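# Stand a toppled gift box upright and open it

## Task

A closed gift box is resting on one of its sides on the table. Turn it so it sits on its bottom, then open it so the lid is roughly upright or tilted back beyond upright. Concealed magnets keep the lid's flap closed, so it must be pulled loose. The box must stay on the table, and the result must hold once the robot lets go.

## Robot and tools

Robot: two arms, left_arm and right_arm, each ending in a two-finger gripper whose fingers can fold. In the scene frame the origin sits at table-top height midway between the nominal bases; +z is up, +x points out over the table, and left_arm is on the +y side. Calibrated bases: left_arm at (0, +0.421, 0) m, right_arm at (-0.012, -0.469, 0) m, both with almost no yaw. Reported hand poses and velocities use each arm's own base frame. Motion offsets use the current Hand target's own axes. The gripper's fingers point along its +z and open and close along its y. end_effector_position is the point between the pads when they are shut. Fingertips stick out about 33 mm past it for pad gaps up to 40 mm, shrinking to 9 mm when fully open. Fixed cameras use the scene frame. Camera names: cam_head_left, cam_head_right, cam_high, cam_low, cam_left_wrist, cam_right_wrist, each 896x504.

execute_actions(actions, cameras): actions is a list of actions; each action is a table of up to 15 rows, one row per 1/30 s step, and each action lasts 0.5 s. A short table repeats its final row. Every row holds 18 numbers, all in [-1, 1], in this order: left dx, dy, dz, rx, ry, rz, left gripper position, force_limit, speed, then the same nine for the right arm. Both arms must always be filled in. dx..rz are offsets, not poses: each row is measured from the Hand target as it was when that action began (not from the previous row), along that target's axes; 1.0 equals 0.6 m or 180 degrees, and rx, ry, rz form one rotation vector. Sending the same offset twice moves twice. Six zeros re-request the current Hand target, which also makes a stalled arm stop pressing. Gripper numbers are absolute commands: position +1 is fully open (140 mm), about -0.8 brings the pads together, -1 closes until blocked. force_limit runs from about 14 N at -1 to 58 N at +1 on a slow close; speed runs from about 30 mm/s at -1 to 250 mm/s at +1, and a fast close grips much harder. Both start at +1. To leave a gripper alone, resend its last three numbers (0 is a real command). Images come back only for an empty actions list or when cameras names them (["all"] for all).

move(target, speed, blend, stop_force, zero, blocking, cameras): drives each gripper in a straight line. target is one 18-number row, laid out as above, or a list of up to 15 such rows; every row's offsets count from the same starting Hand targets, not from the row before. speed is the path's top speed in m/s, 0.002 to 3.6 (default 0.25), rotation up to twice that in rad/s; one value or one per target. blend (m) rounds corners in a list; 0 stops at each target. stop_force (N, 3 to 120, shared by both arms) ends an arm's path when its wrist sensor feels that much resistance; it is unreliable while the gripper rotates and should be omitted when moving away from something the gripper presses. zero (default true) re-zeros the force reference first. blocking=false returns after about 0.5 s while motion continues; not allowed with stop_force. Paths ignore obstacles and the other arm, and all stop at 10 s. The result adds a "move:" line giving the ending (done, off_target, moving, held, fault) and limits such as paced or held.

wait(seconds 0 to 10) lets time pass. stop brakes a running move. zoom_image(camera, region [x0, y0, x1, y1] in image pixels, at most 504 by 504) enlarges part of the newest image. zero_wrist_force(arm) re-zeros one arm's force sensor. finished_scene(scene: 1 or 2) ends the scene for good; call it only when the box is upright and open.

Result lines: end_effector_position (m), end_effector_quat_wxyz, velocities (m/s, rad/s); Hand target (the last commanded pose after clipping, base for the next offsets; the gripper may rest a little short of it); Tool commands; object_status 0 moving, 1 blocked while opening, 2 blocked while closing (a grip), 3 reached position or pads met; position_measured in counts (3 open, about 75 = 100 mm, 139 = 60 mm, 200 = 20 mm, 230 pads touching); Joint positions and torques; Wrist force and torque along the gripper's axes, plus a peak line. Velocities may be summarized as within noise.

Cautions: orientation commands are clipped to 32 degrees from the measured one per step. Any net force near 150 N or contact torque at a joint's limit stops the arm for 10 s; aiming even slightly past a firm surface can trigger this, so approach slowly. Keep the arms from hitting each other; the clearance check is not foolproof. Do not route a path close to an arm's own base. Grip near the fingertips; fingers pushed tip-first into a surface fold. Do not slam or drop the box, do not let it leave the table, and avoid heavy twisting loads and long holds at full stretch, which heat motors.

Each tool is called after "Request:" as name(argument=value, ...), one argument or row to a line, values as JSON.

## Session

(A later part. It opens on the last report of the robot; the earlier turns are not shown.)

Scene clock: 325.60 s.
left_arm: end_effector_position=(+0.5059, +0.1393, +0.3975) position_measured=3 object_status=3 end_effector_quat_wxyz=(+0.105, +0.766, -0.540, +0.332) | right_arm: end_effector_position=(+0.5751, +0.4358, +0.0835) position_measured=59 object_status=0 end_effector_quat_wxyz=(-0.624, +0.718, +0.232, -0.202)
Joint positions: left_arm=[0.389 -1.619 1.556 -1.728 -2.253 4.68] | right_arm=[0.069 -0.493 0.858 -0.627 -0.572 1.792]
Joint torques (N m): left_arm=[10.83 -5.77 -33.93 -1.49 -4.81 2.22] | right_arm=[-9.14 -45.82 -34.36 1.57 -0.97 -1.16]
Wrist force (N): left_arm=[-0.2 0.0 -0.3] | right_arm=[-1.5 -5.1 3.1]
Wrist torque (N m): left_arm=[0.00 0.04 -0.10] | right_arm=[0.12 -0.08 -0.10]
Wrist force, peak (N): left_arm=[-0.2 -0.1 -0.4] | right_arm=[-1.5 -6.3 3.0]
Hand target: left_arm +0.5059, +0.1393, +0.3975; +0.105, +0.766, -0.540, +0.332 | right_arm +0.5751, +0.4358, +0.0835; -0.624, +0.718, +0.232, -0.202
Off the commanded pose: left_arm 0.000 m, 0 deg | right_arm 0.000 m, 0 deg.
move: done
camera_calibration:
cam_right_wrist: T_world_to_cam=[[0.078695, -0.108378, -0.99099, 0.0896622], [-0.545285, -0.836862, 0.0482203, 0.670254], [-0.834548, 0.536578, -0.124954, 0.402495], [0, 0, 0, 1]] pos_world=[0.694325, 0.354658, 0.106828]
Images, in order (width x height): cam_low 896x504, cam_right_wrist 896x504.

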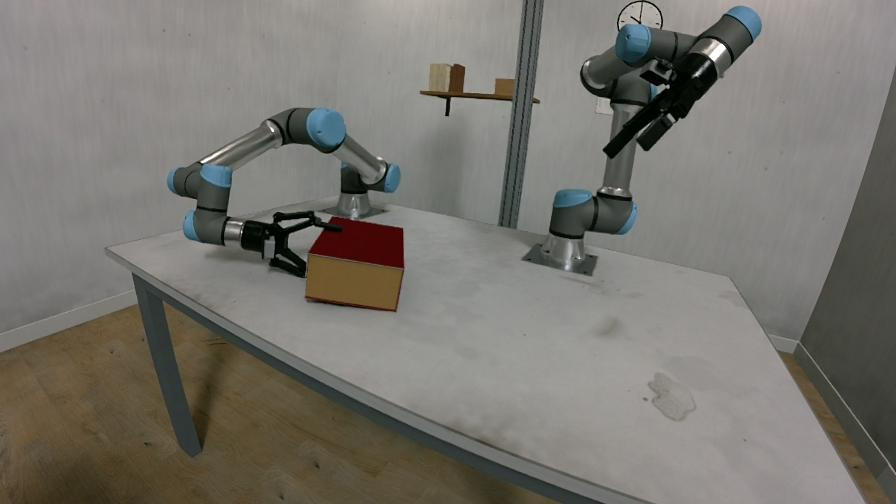

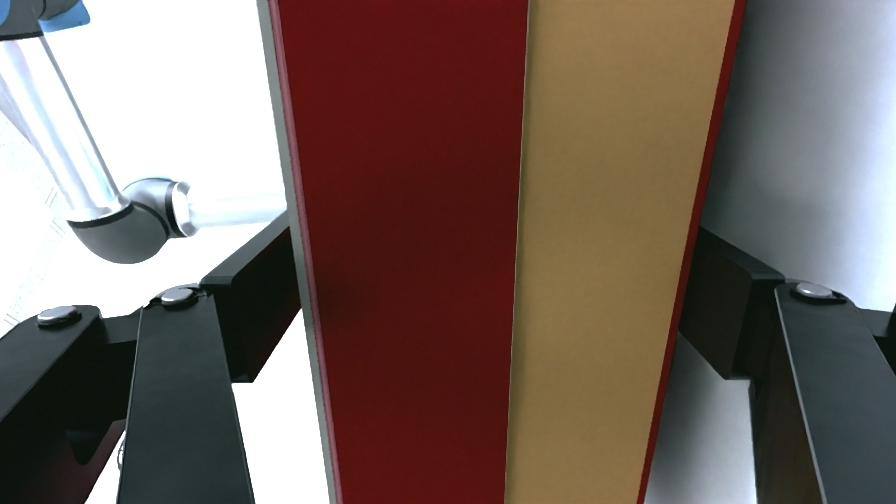

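Request:
move(
  target=[0,0,0,0,0,0,1,1,1,0,0.04,0.0055,0,0,0,0.55,0,-1],
  speed=0.04,
  stop_force=6,
  cameras=["cam_low","cam_right_wrist"],
)

Request:
zoom_image(
  camera="cam_low",
  region=[170, 170, 430, 330],
)

Scene clock: 341.83 s.
left_arm: end_effector_position=(+0.5059, +0.1393, +0.3975) position_measured=3 object_status=3 end_effector_quat_wxyz=(+0.105, +0.766, -0.540, +0.332) | right_arm: end_effector_position=(+0.5752, +0.4358, +0.0831) position_measured=59 object_status=3 end_effector_quat_wxyz=(-0.624, +0.718, +0.232, -0.202)
Joint positions: left_arm=[0.389 -1.619 1.556 -1.728 -2.253 4.68] | right_arm=[0.069 -0.492 0.858 -0.628 -0.572 1.792]
Joint torques (N m): left_arm=[10.53 -6.14 -34.02 -1.5 -4.8 2.15] | right_arm=[1.96 -72.16 -34.54 1.13 -2.08 -0.07]
Wrist force (N): left_arm=[-0.3 -0.2 -0.1] | right_arm=[-0.5 -4.2 2.9]
Wrist torque (N m): left_arm=[-0.04 0.06 -0.10] | right_arm=[0.12 -0.15 -0.15]
Wrist force, peak (N): left_arm=[-0.2 -0.2 -0.4] | right_arm=[-0.7 -16.9 -4.3]
Hand target: left_arm +0.5059, +0.1393, +0.3975; +0.105, +0.766, -0.540, +0.332 | right_arm +0.5752, +0.4358, +0.0831; -0.624, +0.718, +0.232, -0.202 (not the last commanded pose)
Off the commanded pose: left_arm 0.000 m, 0 deg | right_arm 0.024 m, 0 deg.
move: contact (right_arm)
camera_calibration:
cam_right_wrist: T_world_to_cam=[[0.0791907, -0.108357, -0.990953, 0.0890095], [-0.545324, -0.836854, 0.0479282, 0.670325], [-0.834476, 0.536595, -0.125361, 0.402446], [0, 0, 0, 1]] pos_world=[0.694327, 0.354658, 0.106528]
Images, in order (width x height): cam_low 896x504, cam_right_wrist 896x504.

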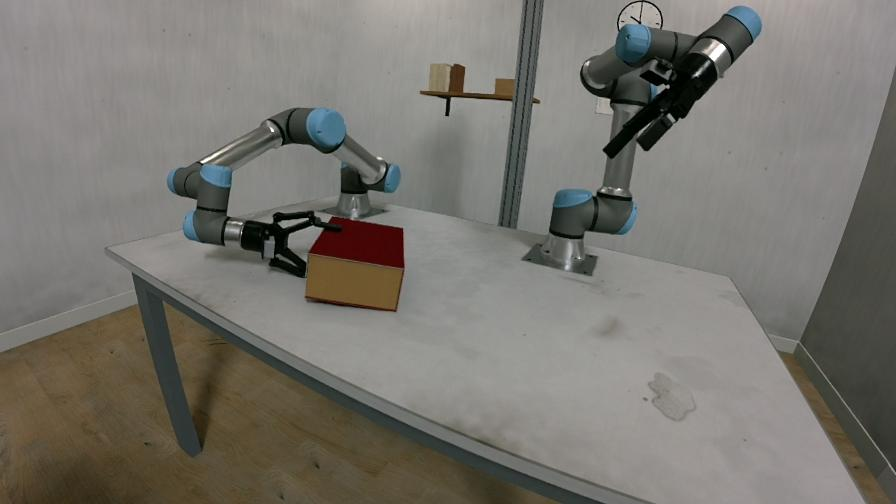

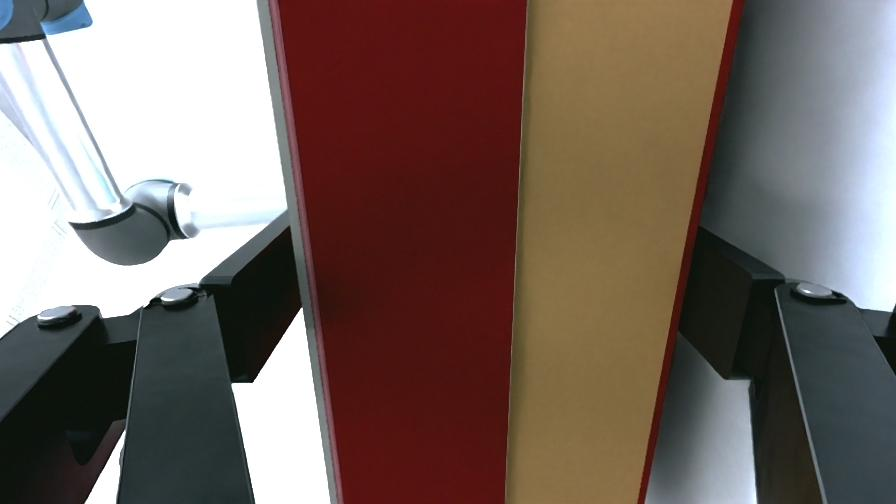

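Scaled by 1.938.

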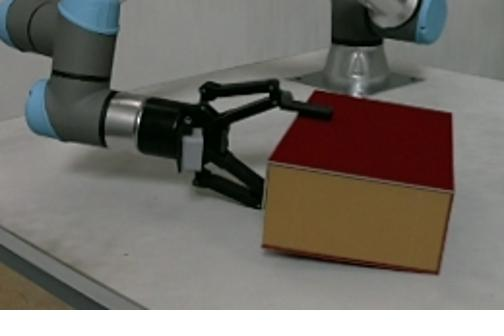

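Request:
move(
  target=[0,0,0,0,0,0,1,1,1,0,0.0129,-0.1155,0,0,0,0.55,0,-1],
  speed=0.08,
  cameras=["cam_low","cam_right_wrist","cam_high"],
)

Request:
zoom_image(
  camera="cam_low",
  region=[170, 170, 430, 330],
)

Scene clock: 366.33 s.
left_arm: end_effector_position=(+0.5059, +0.1393, +0.3975) position_measured=3 object_status=3 end_effector_quat_wxyz=(+0.105, +0.766, -0.540, +0.332) | right_arm: end_effector_position=(+0.6160, +0.3793, +0.0851) position_measured=59 object_status=3 end_effector_quat_wxyz=(-0.624, +0.718, +0.232, -0.202)
Joint positions: left_arm=[0.389 -1.619 1.556 -1.728 -2.253 4.68] | right_arm=[-0.005 -0.391 0.646 -0.491 -0.643 1.76]
Joint torques (N m): left_arm=[10.73 -5.89 -34.33 -1.54 -4.82 2.19] | right_arm=[-10.99 -44.6 -35.65 2.6 -2 -1.66]
Wrist force (N): left_arm=[-0.4 -0.1 -0.2] | right_arm=[-0.7 -3.4 0.9]
Wrist torque (N m): left_arm=[-0.04 0.07 -0.10] | right_arm=[0.07 -0.27 -0.06]
Wrist force, peak (N): left_arm=[-0.4 0.1 -0.3] | right_arm=[-0.7 -5.1 4.2]
Hand target: left_arm +0.5059, +0.1393, +0.3975; +0.105, +0.766, -0.540, +0.332 | right_arm +0.6160, +0.3793, +0.0851; -0.624, +0.718, +0.232, -0.202
Off the commanded pose: left_arm 0.000 m, 0 deg | right_arm 0.000 m, 0 deg.
move: done
camera_calibration:
cam_right_wrist: T_world_to_cam=[[0.0792728, -0.108411, -0.99094, 0.0815929], [-0.545328, -0.836851, 0.0479287, 0.645198], [-0.834466, 0.536588, -0.125459, 0.467067], [0, 0, 0, 1]] pos_world=[0.735128, 0.298158, 0.108528]
Images, in order (width x height): cam_high 896x504, cam_low 896x504, cam_right_wrist 896x504.

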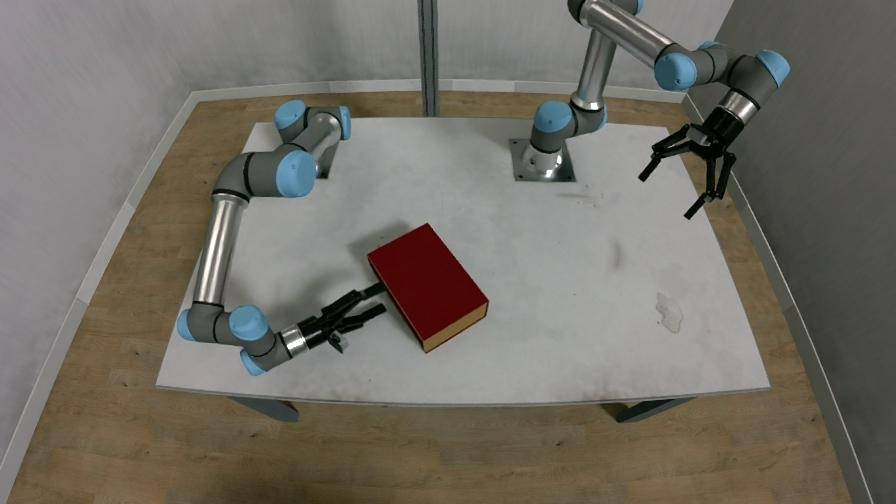

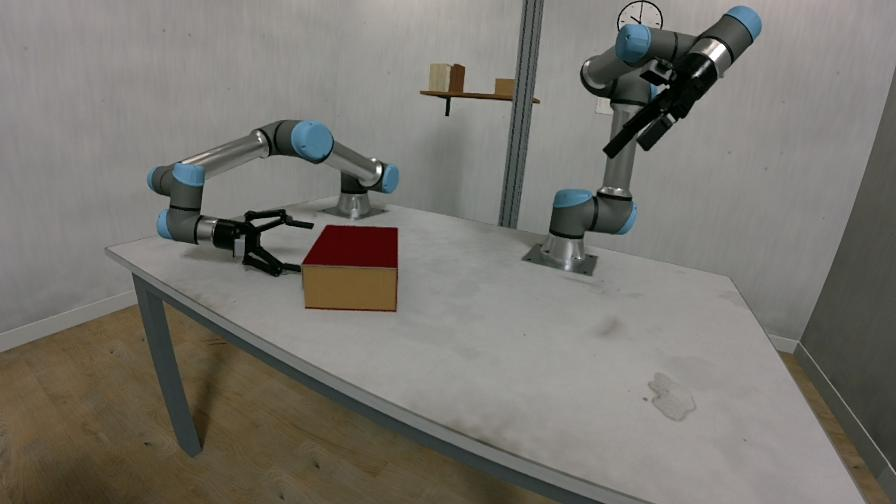

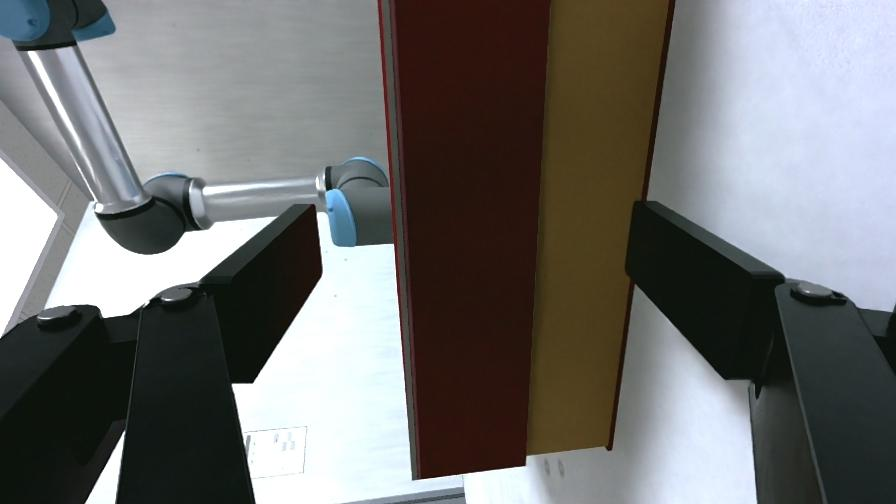

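Scaled by 1.938.

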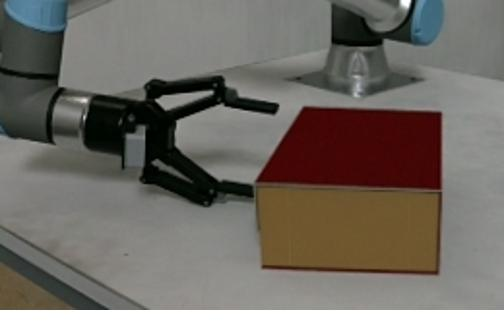

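Request:
move(
  target=[
    [0,0,0,0,0,0,1,1,1,0,0,0,0,0,0,-1,0,0],
    [0,0,0,0,0,0,1,1,1,0,0.079,-0.0225,-0.0944,0,0,-1,0,0],
  ],
  speed=0.12,
  cameras=["cam_low","cam_right_wrist"],
)

Request:
zoom_image(
  camera="cam_low",
  region=[170, 170, 430, 330],
)

Scene clock: 429.20 s.
left_arm: end_effector_position=(+0.5059, +0.1393, +0.3975) position_measured=3 object_status=3 end_effector_quat_wxyz=(+0.105, +0.766, -0.540, +0.332) | right_arm: end_effector_position=(+0.6277, +0.3631, +0.0401) position_measured=233 object_status=3 end_effector_quat_wxyz=(-0.511, +0.803, +0.260, -0.165)
Joint positions: left_arm=[0.389 -1.619 1.556 -1.728 -2.253 4.68] | right_arm=[0.002 -0.55 0.901 -1.026 -0.745 2.102]
Joint torques (N m): left_arm=[10.67 -6.31 -33.79 -1.64 -4.77 2.2] | right_arm=[10.81 -72.62 -7.32 -2.61 -1.21 1.54]
Wrist force (N): left_arm=[-0.2 -0.2 -0.1] | right_arm=[-0.7 -3.2 1.0]
Wrist torque (N m): left_arm=[-0.05 0.04 -0.10] | right_arm=[-0.09 -0.13 -0.16]
Wrist force, peak (N): left_arm=[-0.4 -0.2 -0.4] | right_arm=[-1.9 -4.4 1.6]
Hand target: left_arm +0.5059, +0.1393, +0.3975; +0.105, +0.766, -0.540, +0.332 | right_arm +0.6277, +0.3631, +0.0401; -0.511, +0.803, +0.260, -0.165
Off the commanded pose: left_arm 0.000 m, 0 deg | right_arm 0.000 m, 0 deg.
move: done
camera_calibration:
cam_right_wrist: T_world_to_cam=[[0.245331, -0.338377, -0.908468, 0.0102481], [-0.562728, -0.812776, 0.150771, 0.638309], [-0.789399, 0.474232, -0.389813, 0.48491], [0, 0, 0, 1]] pos_world=[0.739467, 0.29231, 0.102096]
Images, in order (width x height): cam_low 896x504, cam_right_wrist 896x504.

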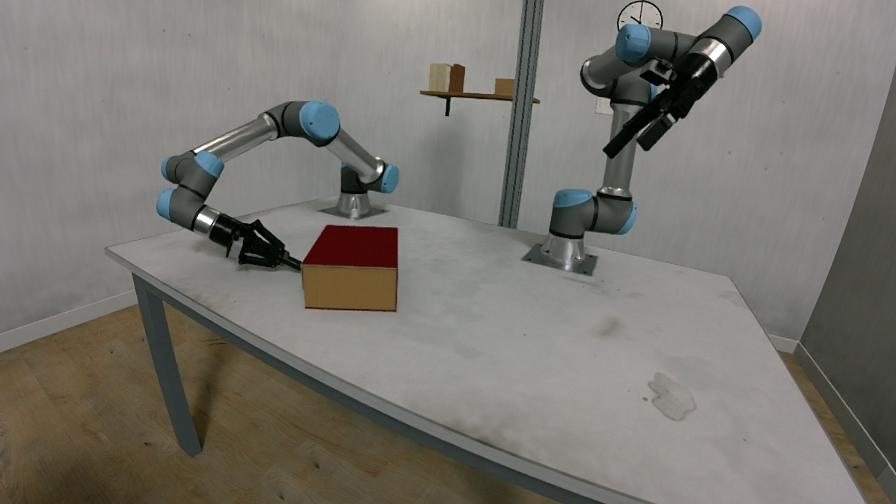

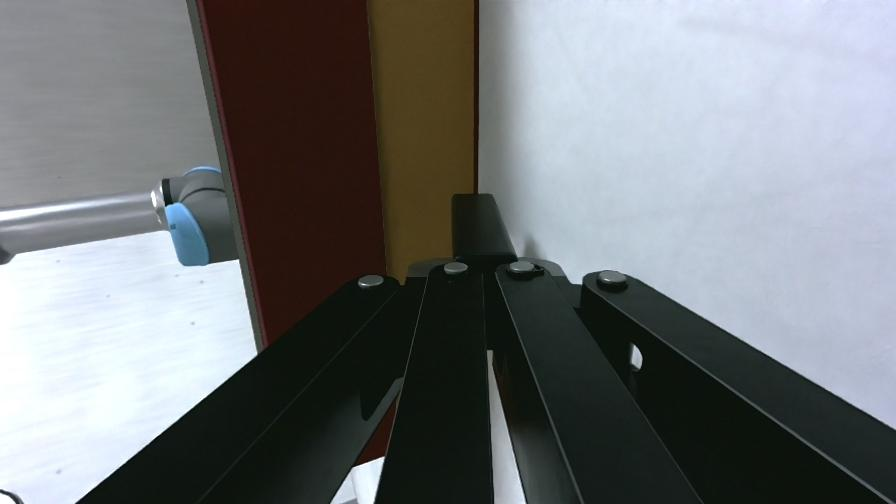

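Scaled by 1.938.

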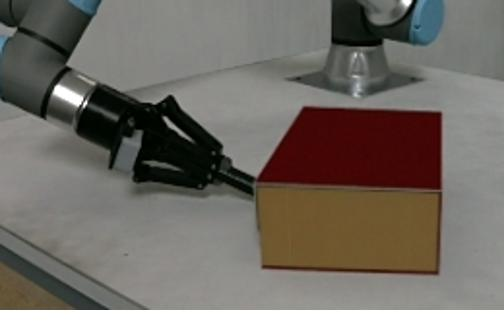

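Request:
move(
  target=[0,0,0,0,0,0,1,1,1,0,-0.0261,0.056,0,0,0,-1,0,0],
  speed=0.05,
  stop_force=4,
  cameras=["cam_low","cam_right_wrist"],
)

Request:
zoom_image(
  camera="cam_low",
  region=[250, 210, 410, 320],
)

Request:
zoom_image(
  camera="cam_right_wrist",
  region=[330, 100, 550, 270],
)

Scene clock: 451.13 s.
left_arm: end_effector_position=(+0.5059, +0.1393, +0.3975) position_measured=3 object_status=3 end_effector_quat_wxyz=(+0.105, +0.766, -0.540, +0.332) | right_arm: end_effector_position=(+0.6060, +0.3931, +0.0400) position_measured=233 object_status=3 end_effector_quat_wxyz=(-0.511, +0.803, +0.260, -0.165)
Joint positions: left_arm=[0.389 -1.619 1.556 -1.728 -2.253 4.68] | right_arm=[0.04 -0.596 0.998 -1.104 -0.714 2.139]
Joint torques (N m): left_arm=[10.43 -6.52 -34.04 -1.59 -4.7 2.1] | right_arm=[15.39 -70.56 -5.73 -2.47 3.2 1.19]
Wrist force (N): left_arm=[-0.3 0.0 -0.3] | right_arm=[-1.2 -2.6 -2.9]
Wrist torque (N m): left_arm=[0.00 0.06 -0.09] | right_arm=[0.00 -0.12 -0.12]
Wrist force, peak (N): left_arm=[-0.5 -0.1 -0.2] | right_arm=[-1.3 -4.2 -3.5]
Hand target: left_arm +0.5059, +0.1393, +0.3975; +0.105, +0.766, -0.540, +0.332 | right_arm +0.6060, +0.3931, +0.0400; -0.511, +0.803, +0.260, -0.165
Off the commanded pose: left_arm 0.000 m, 0 deg | right_arm 0.000 m, 0 deg.
move: done
camera_calibration:
cam_right_wrist: T_world_to_cam=[[0.245304, -0.338361, -0.908481, 0.025681], [-0.562792, -0.812738, 0.150739, 0.650613], [-0.789361, 0.474309, -0.389795, 0.453413], [0, 0, 0, 1]] pos_world=[0.717767, 0.32241, 0.101996]
Images, in order (width x height): cam_low 896x504, cam_right_wrist 896x504.

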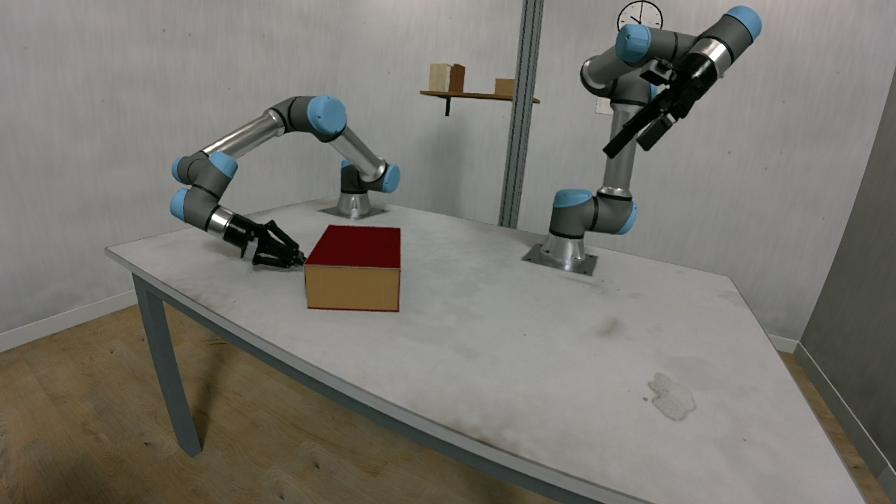

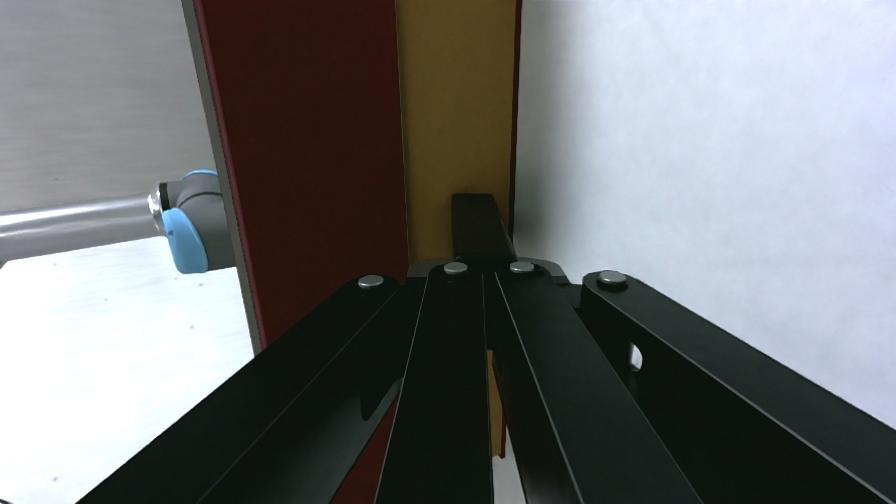

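Scaled by 3.150.

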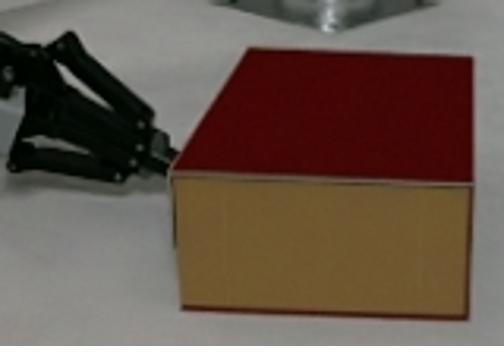

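Scaled by 2.291.

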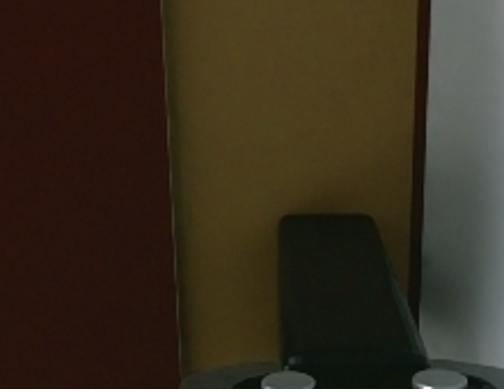

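Request:
move(
  target=[0,0,0,0,0,0,1,1,1,0,-0.055,-0.0202,0,0,0,-1,0,0],
  speed=0.06,
  cameras=["cam_low","cam_right_wrist"],
)

Request:
zoom_image(
  camera="cam_low",
  region=[250, 210, 410, 320],
)

Scene clock: 476.83 s.
left_arm: end_effector_position=(+0.5059, +0.1393, +0.3975) position_measured=3 object_status=3 end_effector_quat_wxyz=(+0.105, +0.766, -0.540, +0.332) | right_arm: end_effector_position=(+0.6043, +0.3955, +0.0750) position_measured=233 object_status=3 end_effector_quat_wxyz=(-0.511, +0.803, +0.260, -0.165)
Joint positions: left_arm=[0.389 -1.619 1.556 -1.728 -2.253 4.68] | right_arm=[0.044 -0.636 0.98 -1.049 -0.712 2.143]
Joint torques (N m): left_arm=[10.67 -6.9 -34.07 -1.6 -4.73 2.12] | right_arm=[15.58 -72.37 -37.53 1.25 3.92 1.09]
Wrist force (N): left_arm=[-0.3 -0.1 -0.2] | right_arm=[-0.8 -0.6 1.1]
Wrist torque (N m): left_arm=[-0.04 0.06 -0.10] | right_arm=[-0.19 -0.07 -0.13]
Wrist force, peak (N): left_arm=[-0.3 -0.2 -0.5] | right_arm=[-1.2 -4.5 -3.2]
Hand target: left_arm +0.5059, +0.1393, +0.3975; +0.105, +0.766, -0.540, +0.332 | right_arm +0.6043, +0.3956, +0.0751; -0.511, +0.803, +0.260, -0.165
Off the commanded pose: left_arm 0.000 m, 0 deg | right_arm 0.000 m, 0 deg.
move: done
camera_calibration:
cam_right_wrist: T_world_to_cam=[[0.245304, -0.338361, -0.908481, 0.0587314], [-0.562792, -0.812738, 0.150739, 0.646275], [-0.789361, 0.474309, -0.389795, 0.464497], [0, 0, 0, 1]] pos_world=[0.715967, 0.32481, 0.136996]
Images, in order (width x height): cam_low 896x504, cam_right_wrist 896x504.

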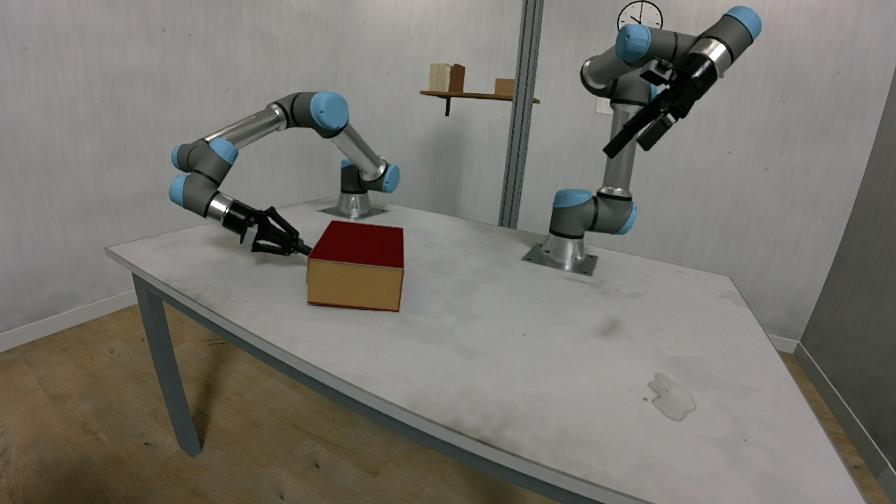

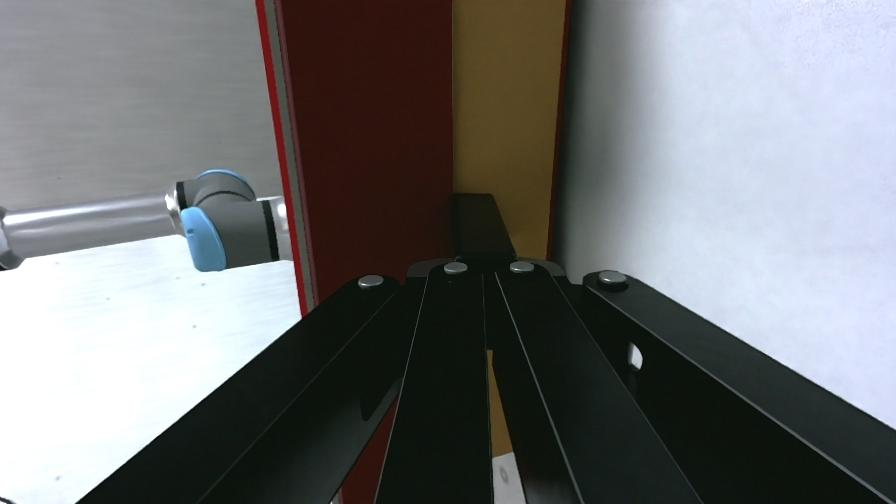

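Scaled by 3.150.

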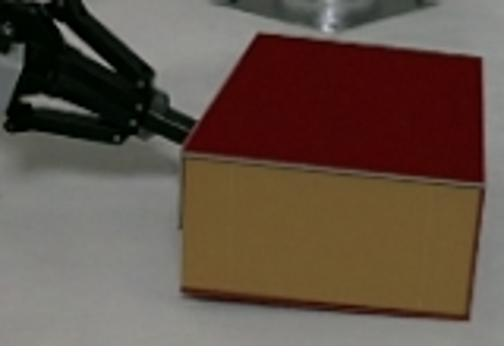

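Request:
move(
  target=[0,0,0,0,0,0,1,1,1,0,0.0468,0.0219,0,0,0,-1,0,0],
  speed=0.08,
)

Request:
move(
  target=[0.668,0.7025,0.7995,-0.1994,-0.1387,0.3984,-1,1,0,0,0,0,0,0,0,-1,0,0],
  speed=0.4,
  cameras=["all"],
)

Scene clock: 599.20 s.
left_arm: end_effector_position=(+0.5059, +0.1393, +0.3975) position_measured=3 object_status=3 end_effector_quat_wxyz=(+0.105, +0.766, -0.540, +0.332) | right_arm: end_effector_position=(+0.6042, +0.3956, +0.0441) position_measured=233 object_status=3 end_effector_quat_wxyz=(-0.511, +0.803, +0.260, -0.165)
Joint positions: left_arm=[0.389 -1.619 1.556 -1.728 -2.253 4.68] | right_arm=[0.044 -0.604 1.003 -1.103 -0.712 2.142]
Joint torques (N m): left_arm=[10.58 -6.64 -33.62 -1.72 -4.6 2.03] | right_arm=[13.37 -40.51 -6.12 -2.38 0.63 1.35]
Wrist force (N): left_arm=[-0.2 -0.1 -0.2] | right_arm=[-1.0 -3.2 0.9]
Wrist torque (N m): left_arm=[-0.02 0.03 -0.09] | right_arm=[-0.12 -0.09 -0.11]
Wrist force, peak (N): left_arm=[-0.5 -0.2 -0.2] | right_arm=[-0.7 -4.4 -2.1]
Hand target: left_arm +0.5059, +0.1393, +0.3975; +0.105, +0.766, -0.540, +0.332 | right_arm +0.6042, +0.3956, +0.0441; -0.511, +0.803, +0.260, -0.165
Off the commanded pose: left_arm 0.000 m, 0 deg | right_arm 0.000 m, 0 deg.
move: done

Scene clock: 601.90 s.
left_arm: end_effector_position=(+0.3959, -0.5799, +0.1997) position_measured=233 object_status=3 end_effector_quat_wxyz=(+0.000, -0.297, +0.955, +0.000) | right_arm: end_effector_position=(+0.6042, +0.3956, +0.0441) position_measured=233 object_status=3 end_effector_quat_wxyz=(-0.511, +0.803, +0.260, -0.165)
Joint positions: left_arm=[-1.163 -1.085 1.154 -1.64 -1.57 4.517] | right_arm=[0.044 -0.604 1.003 -1.103 -0.712 2.143]
Joint torques (N m): left_arm=[-8.21 -24.09 -33.54 -1.03 -2.64 2.24] | right_arm=[12.62 -40.2 -6.71 -2.51 2.99 1.38]
Wrist force (N): left_arm=[0.7 1.2 -0.5] | right_arm=[-1.0 -3.1 1.2]
Wrist torque (N m): left_arm=[0.23 -0.19 -0.08] | right_arm=[-0.10 -0.08 -0.12]
Wrist force, peak (N): left_arm=[12.3 -0.8 0.6] | right_arm=[-0.7 -3.5 1.5]
Hand target: left_arm +0.3959, -0.5799, +0.1997; +0.000, -0.297, +0.955, +0.000 | right_arm +0.6042, +0.3956, +0.0441; -0.511, +0.803, +0.260, -0.165
Off the commanded pose: left_arm 0.000 m, 0 deg | right_arm 0.000 m, 0 deg.
move: done
camera_calibration:
cam_left_wrist: T_world_to_cam=[[-0.570409, 0.821256, -0.0130831, 0.710809], [0.77018, 0.540333, 0.338915, -0.0572027], [0.285405, 0.183244, -0.940726, 0.314676], [0, 0, 0, 1]] pos_world=[0.359699, -0.610511, 0.32471]
cam_right_wrist: T_world_to_cam=[[0.245304, -0.338361, -0.908481, 0.0306594], [-0.562792, -0.812738, 0.150739, 0.650933], [-0.789361, 0.474309, -0.389795, 0.452452], [0, 0, 0, 1]] pos_world=[0.715967, 0.32481, 0.106096]

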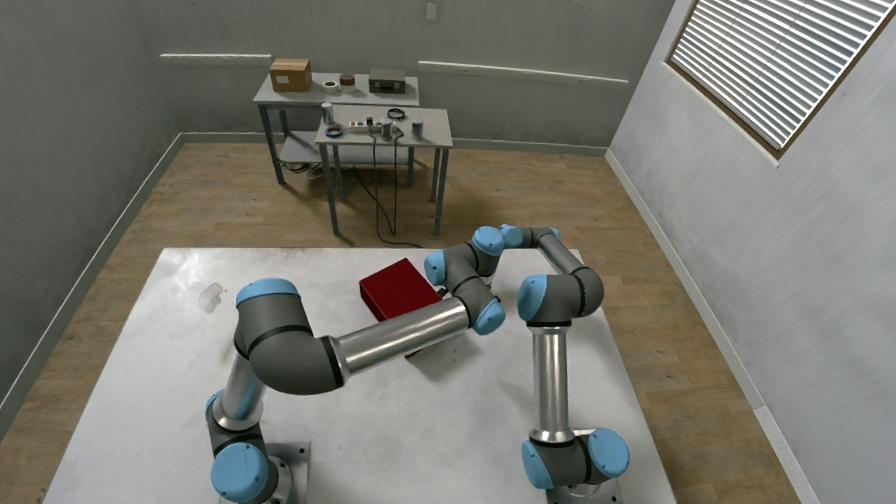

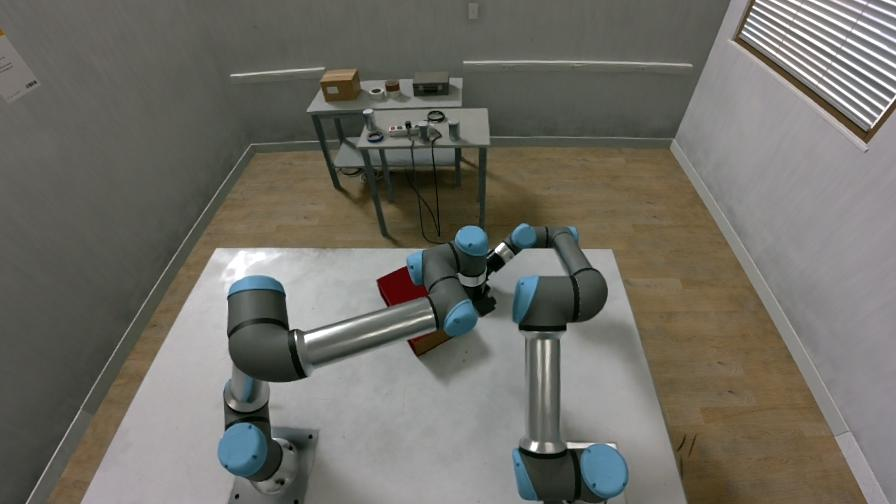

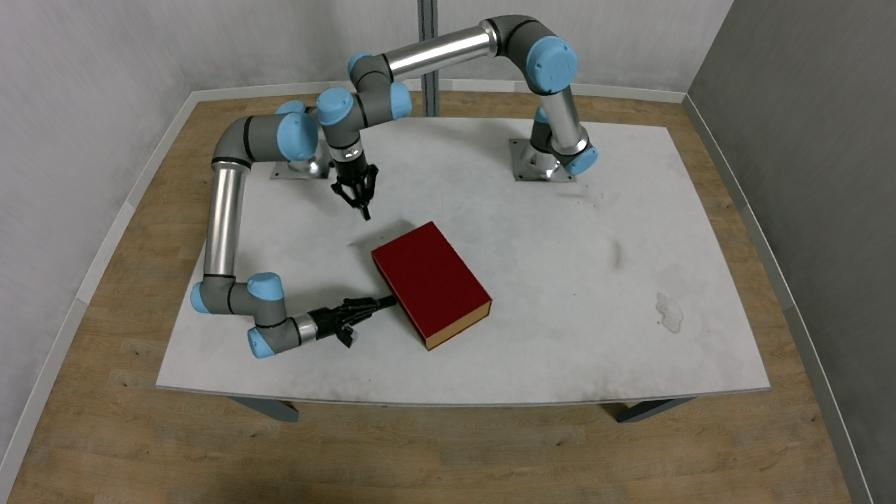

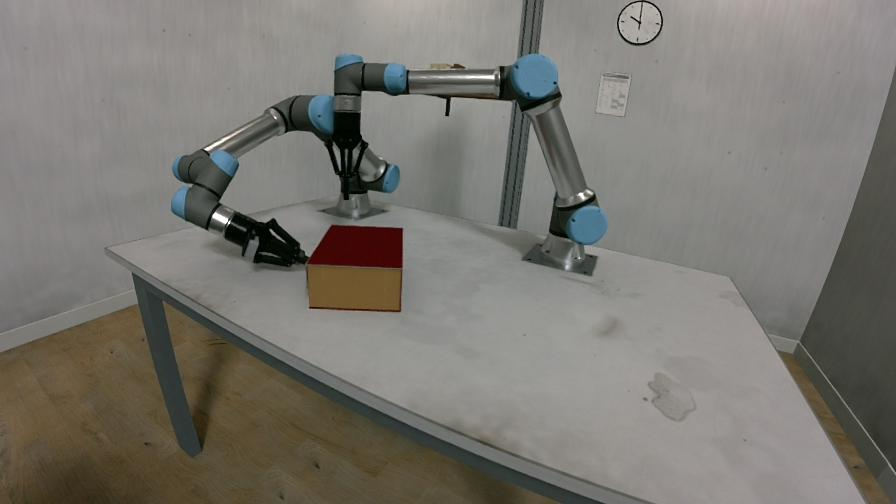

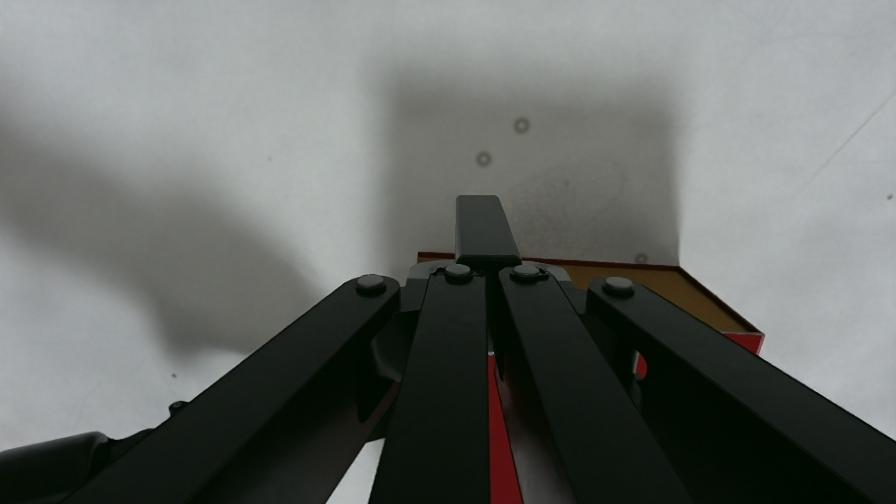

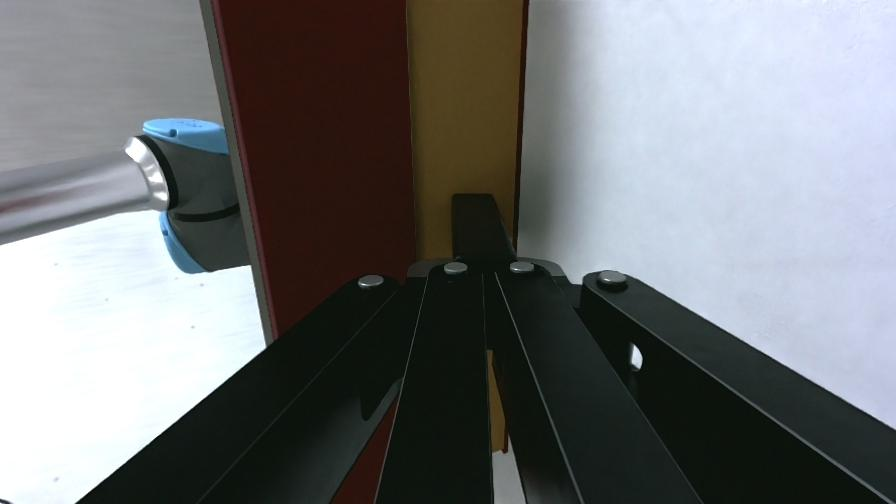

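Request:
zoom_image(
  camera="cam_left_wrist",
  region=[400, 190, 780, 370],
)

Request:
zoom_image(
  camera="cam_low",
  region=[290, 210, 420, 320],
)

Scaled by 1.326.

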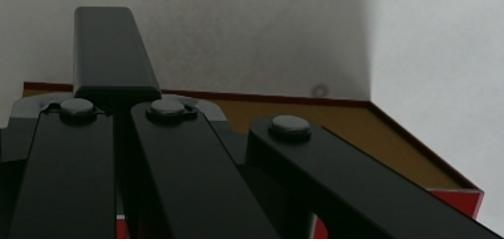

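Scaled by 3.877.

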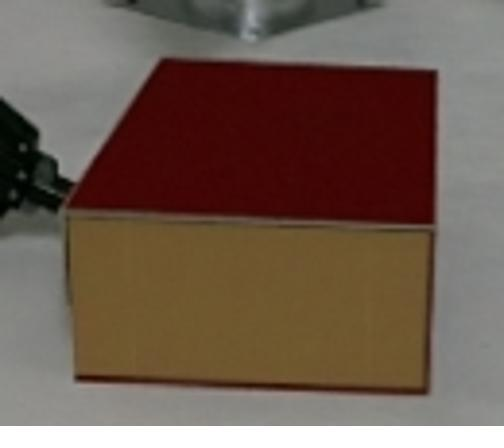

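Request:
move(
  target=[-0.0745,0.0117,0.2578,0,0,0.015,-1,1,0,0,0,0,0,0,0,-1,0,0],
  speed=0.2,
)

Request:
move(
  target=[-0.045,0,0,0,0,0,-1,1,0,0,0,0,0,0,0,-1,0,0],
  speed=0.025,
  stop_force=3,
  cameras=["cam_low","cam_left_wrist","cam_high"],
)

Request:
zoom_image(
  camera="cam_left_wrist",
  region=[400, 130, 620, 300],
)

Scene clock: 649.20 s.
left_arm: end_effector_position=(+0.4287, -0.5487, +0.0451) position_measured=233 object_status=3 end_effector_quat_wxyz=(+0.000, -0.274, +0.962, +0.000) | right_arm: end_effector_position=(+0.6042, +0.3956, +0.0441) position_measured=233 object_status=3 end_effector_quat_wxyz=(-0.511, +0.803, +0.260, -0.165)
Joint positions: left_arm=[-1.1 -1.004 1.438 -2.004 -1.571 4.627] | right_arm=[0.044 -0.604 1.003 -1.103 -0.712 2.143]
Joint torques (N m): left_arm=[10.47 -24.63 -10.06 -4.74 0.55 2.26] | right_arm=[14.38 -40.09 -7.18 -2.49 3.13 1.54]
Wrist force (N): left_arm=[0.6 1.3 -0.5] | right_arm=[-1.0 -3.4 1.2]
Wrist torque (N m): left_arm=[0.26 -0.15 -0.08] | right_arm=[-0.14 -0.09 -0.12]
Wrist force, peak (N): left_arm=[3.0 1.1 -0.7] | right_arm=[-0.8 -3.6 1.0]
Hand target: left_arm +0.4287, -0.5487, +0.0450; +0.000, -0.274, +0.962, +0.000 | right_arm +0.6042, +0.3956, +0.0441; -0.511, +0.803, +0.260, -0.165
Off the commanded pose: left_arm 0.000 m, 0 deg | right_arm 0.000 m, 0 deg.
move: done

Scene clock: 651.30 s.
left_arm: end_effector_position=(+0.4433, -0.5396, +0.0450) position_measured=233 object_status=3 end_effector_quat_wxyz=(+0.000, -0.274, +0.962, +0.000) | right_arm: end_effector_position=(+0.6042, +0.3956, +0.0441) position_measured=233 object_status=3 end_effector_quat_wxyz=(-0.511, +0.803, +0.260, -0.165)
Joint positions: left_arm=[-1.075 -1 1.431 -2.001 -1.571 4.652] | right_arm=[0.044 -0.604 1.003 -1.103 -0.712 2.143]
Joint torques (N m): left_arm=[-7.98 -65.85 -9.78 -4.62 -2.26 -0.63] | right_arm=[13.42 -40.78 -5.99 -2.66 3.06 1.27]
Wrist force (N): left_arm=[1.4 1.4 -0.2] | right_arm=[-0.6 -3.0 1.2]
Wrist torque (N m): left_arm=[0.28 -0.24 -0.08] | right_arm=[-0.08 -0.17 -0.12]
Wrist force, peak (N): left_arm=[3.4 0.7 -0.3] | right_arm=[-0.7 -3.5 1.4]
Hand target: left_arm +0.4433, -0.5396, +0.0451; +0.000, -0.274, +0.962, +0.000 (not the last commanded pose) | right_arm +0.6042, +0.3956, +0.0441; -0.511, +0.803, +0.260, -0.165
Off the commanded pose: left_arm 0.010 m, 0 deg | right_arm 0.000 m, 0 deg.
move: contact (left_arm)
camera_calibration:
cam_left_wrist: T_world_to_cam=[[-0.531129, 0.847191, -0.0129836, 0.699282], [0.794813, 0.503484, 0.338787, -0.0937958], [0.293555, 0.16962, -0.940773, 0.137285], [0, 0, 0, 1]] pos_world=[0.405659, -0.568487, 0.17001]
Images, in order (width x height): cam_high 896x504, cam_low 896x504, cam_left_wrist 896x504.

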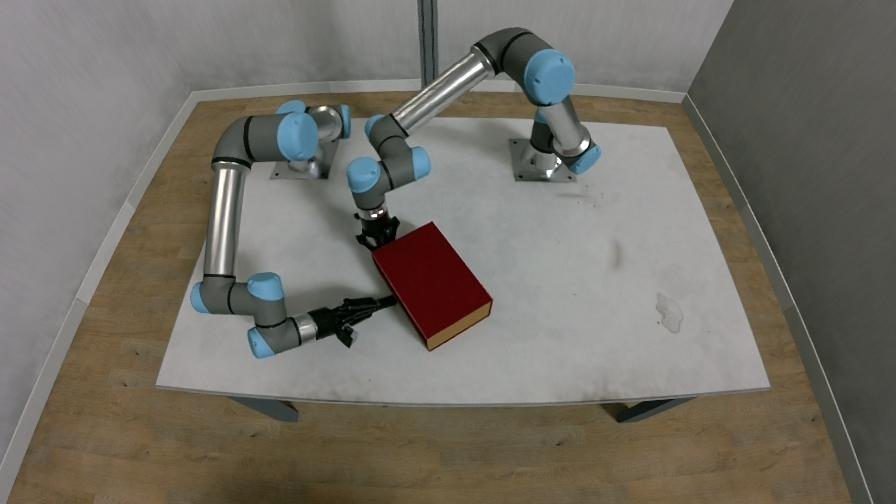

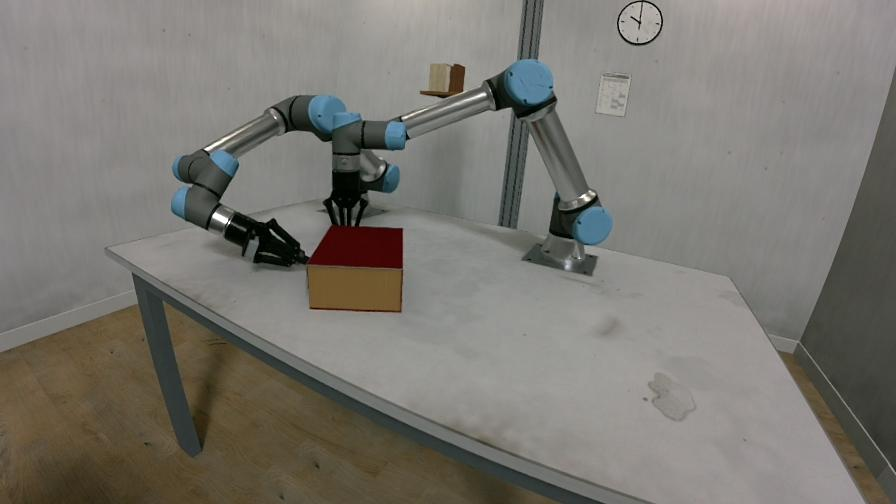

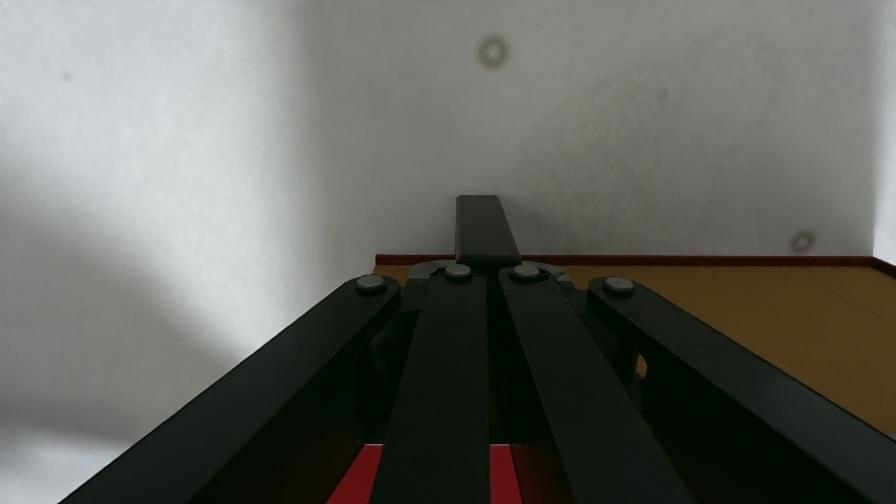

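Scaled by 2.291.

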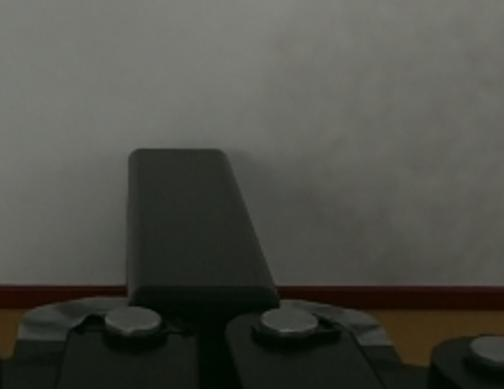

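Request:
move(
  target=[0,0,0.03,0,0,0,-1,1,0,0,0,0,0,0,0,-1,0,0],
  speed=0.02,
  stop_force=8,
  cameras=["cam_left_wrist"],
)

Request:
zoom_image(
  camera="cam_left_wrist",
  region=[400, 130, 620, 300],
)

Scene clock: 662.50 s.
left_arm: end_effector_position=(+0.4433, -0.5396, +0.0381) position_measured=233 object_status=3 end_effector_quat_wxyz=(+0.000, -0.274, +0.962, +0.000) | right_arm: end_effector_position=(+0.6042, +0.3956, +0.0441) position_measured=233 object_status=3 end_effector_quat_wxyz=(-0.511, +0.803, +0.260, -0.165)
Joint positions: left_arm=[-1.075 -0.993 1.439 -2.016 -1.571 4.652] | right_arm=[0.044 -0.604 1.003 -1.103 -0.712 2.143]
Joint torques (N m): left_arm=[-7.83 -52.13 -22.29 0.22 -1.54 -0.51] | right_arm=[14.13 -40.95 -6.35 -2.74 2.89 1.37]
Wrist force (N): left_arm=[1.8 1.9 -18.3] | right_arm=[-0.9 -3.2 1.0]
Wrist torque (N m): left_arm=[0.29 -0.20 -0.08] | right_arm=[-0.08 -0.11 -0.12]
Wrist force, peak (N): left_arm=[3.1 13.3 -37.3] | right_arm=[-0.9 -3.6 1.4]
Hand target: left_arm +0.4433, -0.5396, +0.0381; +0.000, -0.274, +0.962, +0.000 (not the last commanded pose) | right_arm +0.6042, +0.3956, +0.0441; -0.511, +0.803, +0.260, -0.165
Off the commanded pose: left_arm 0.011 m, 0 deg | right_arm 0.000 m, 0 deg.
move: contact (left_arm)
camera_calibration:
cam_left_wrist: T_world_to_cam=[[-0.531064, 0.847229, -0.0131917, 0.699308], [0.794829, 0.503493, 0.338735, -0.0914001], [0.293628, 0.169405, -0.940789, 0.13066], [0, 0, 0, 1]] pos_world=[0.40566, -0.568589, 0.163109]
Images, in order (width x height): cam_left_wrist 896x504.

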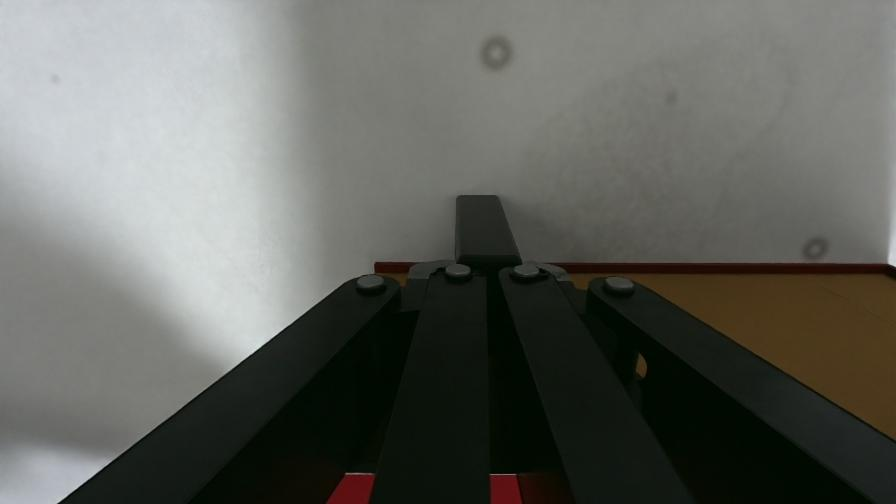

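Scaled by 2.291.

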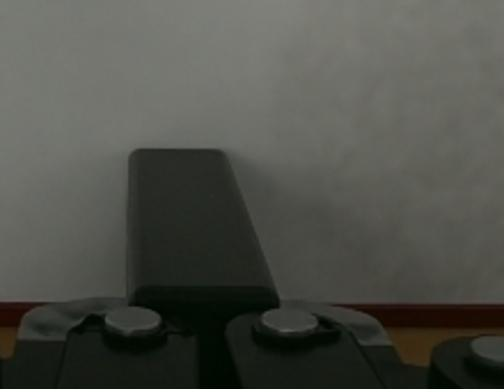

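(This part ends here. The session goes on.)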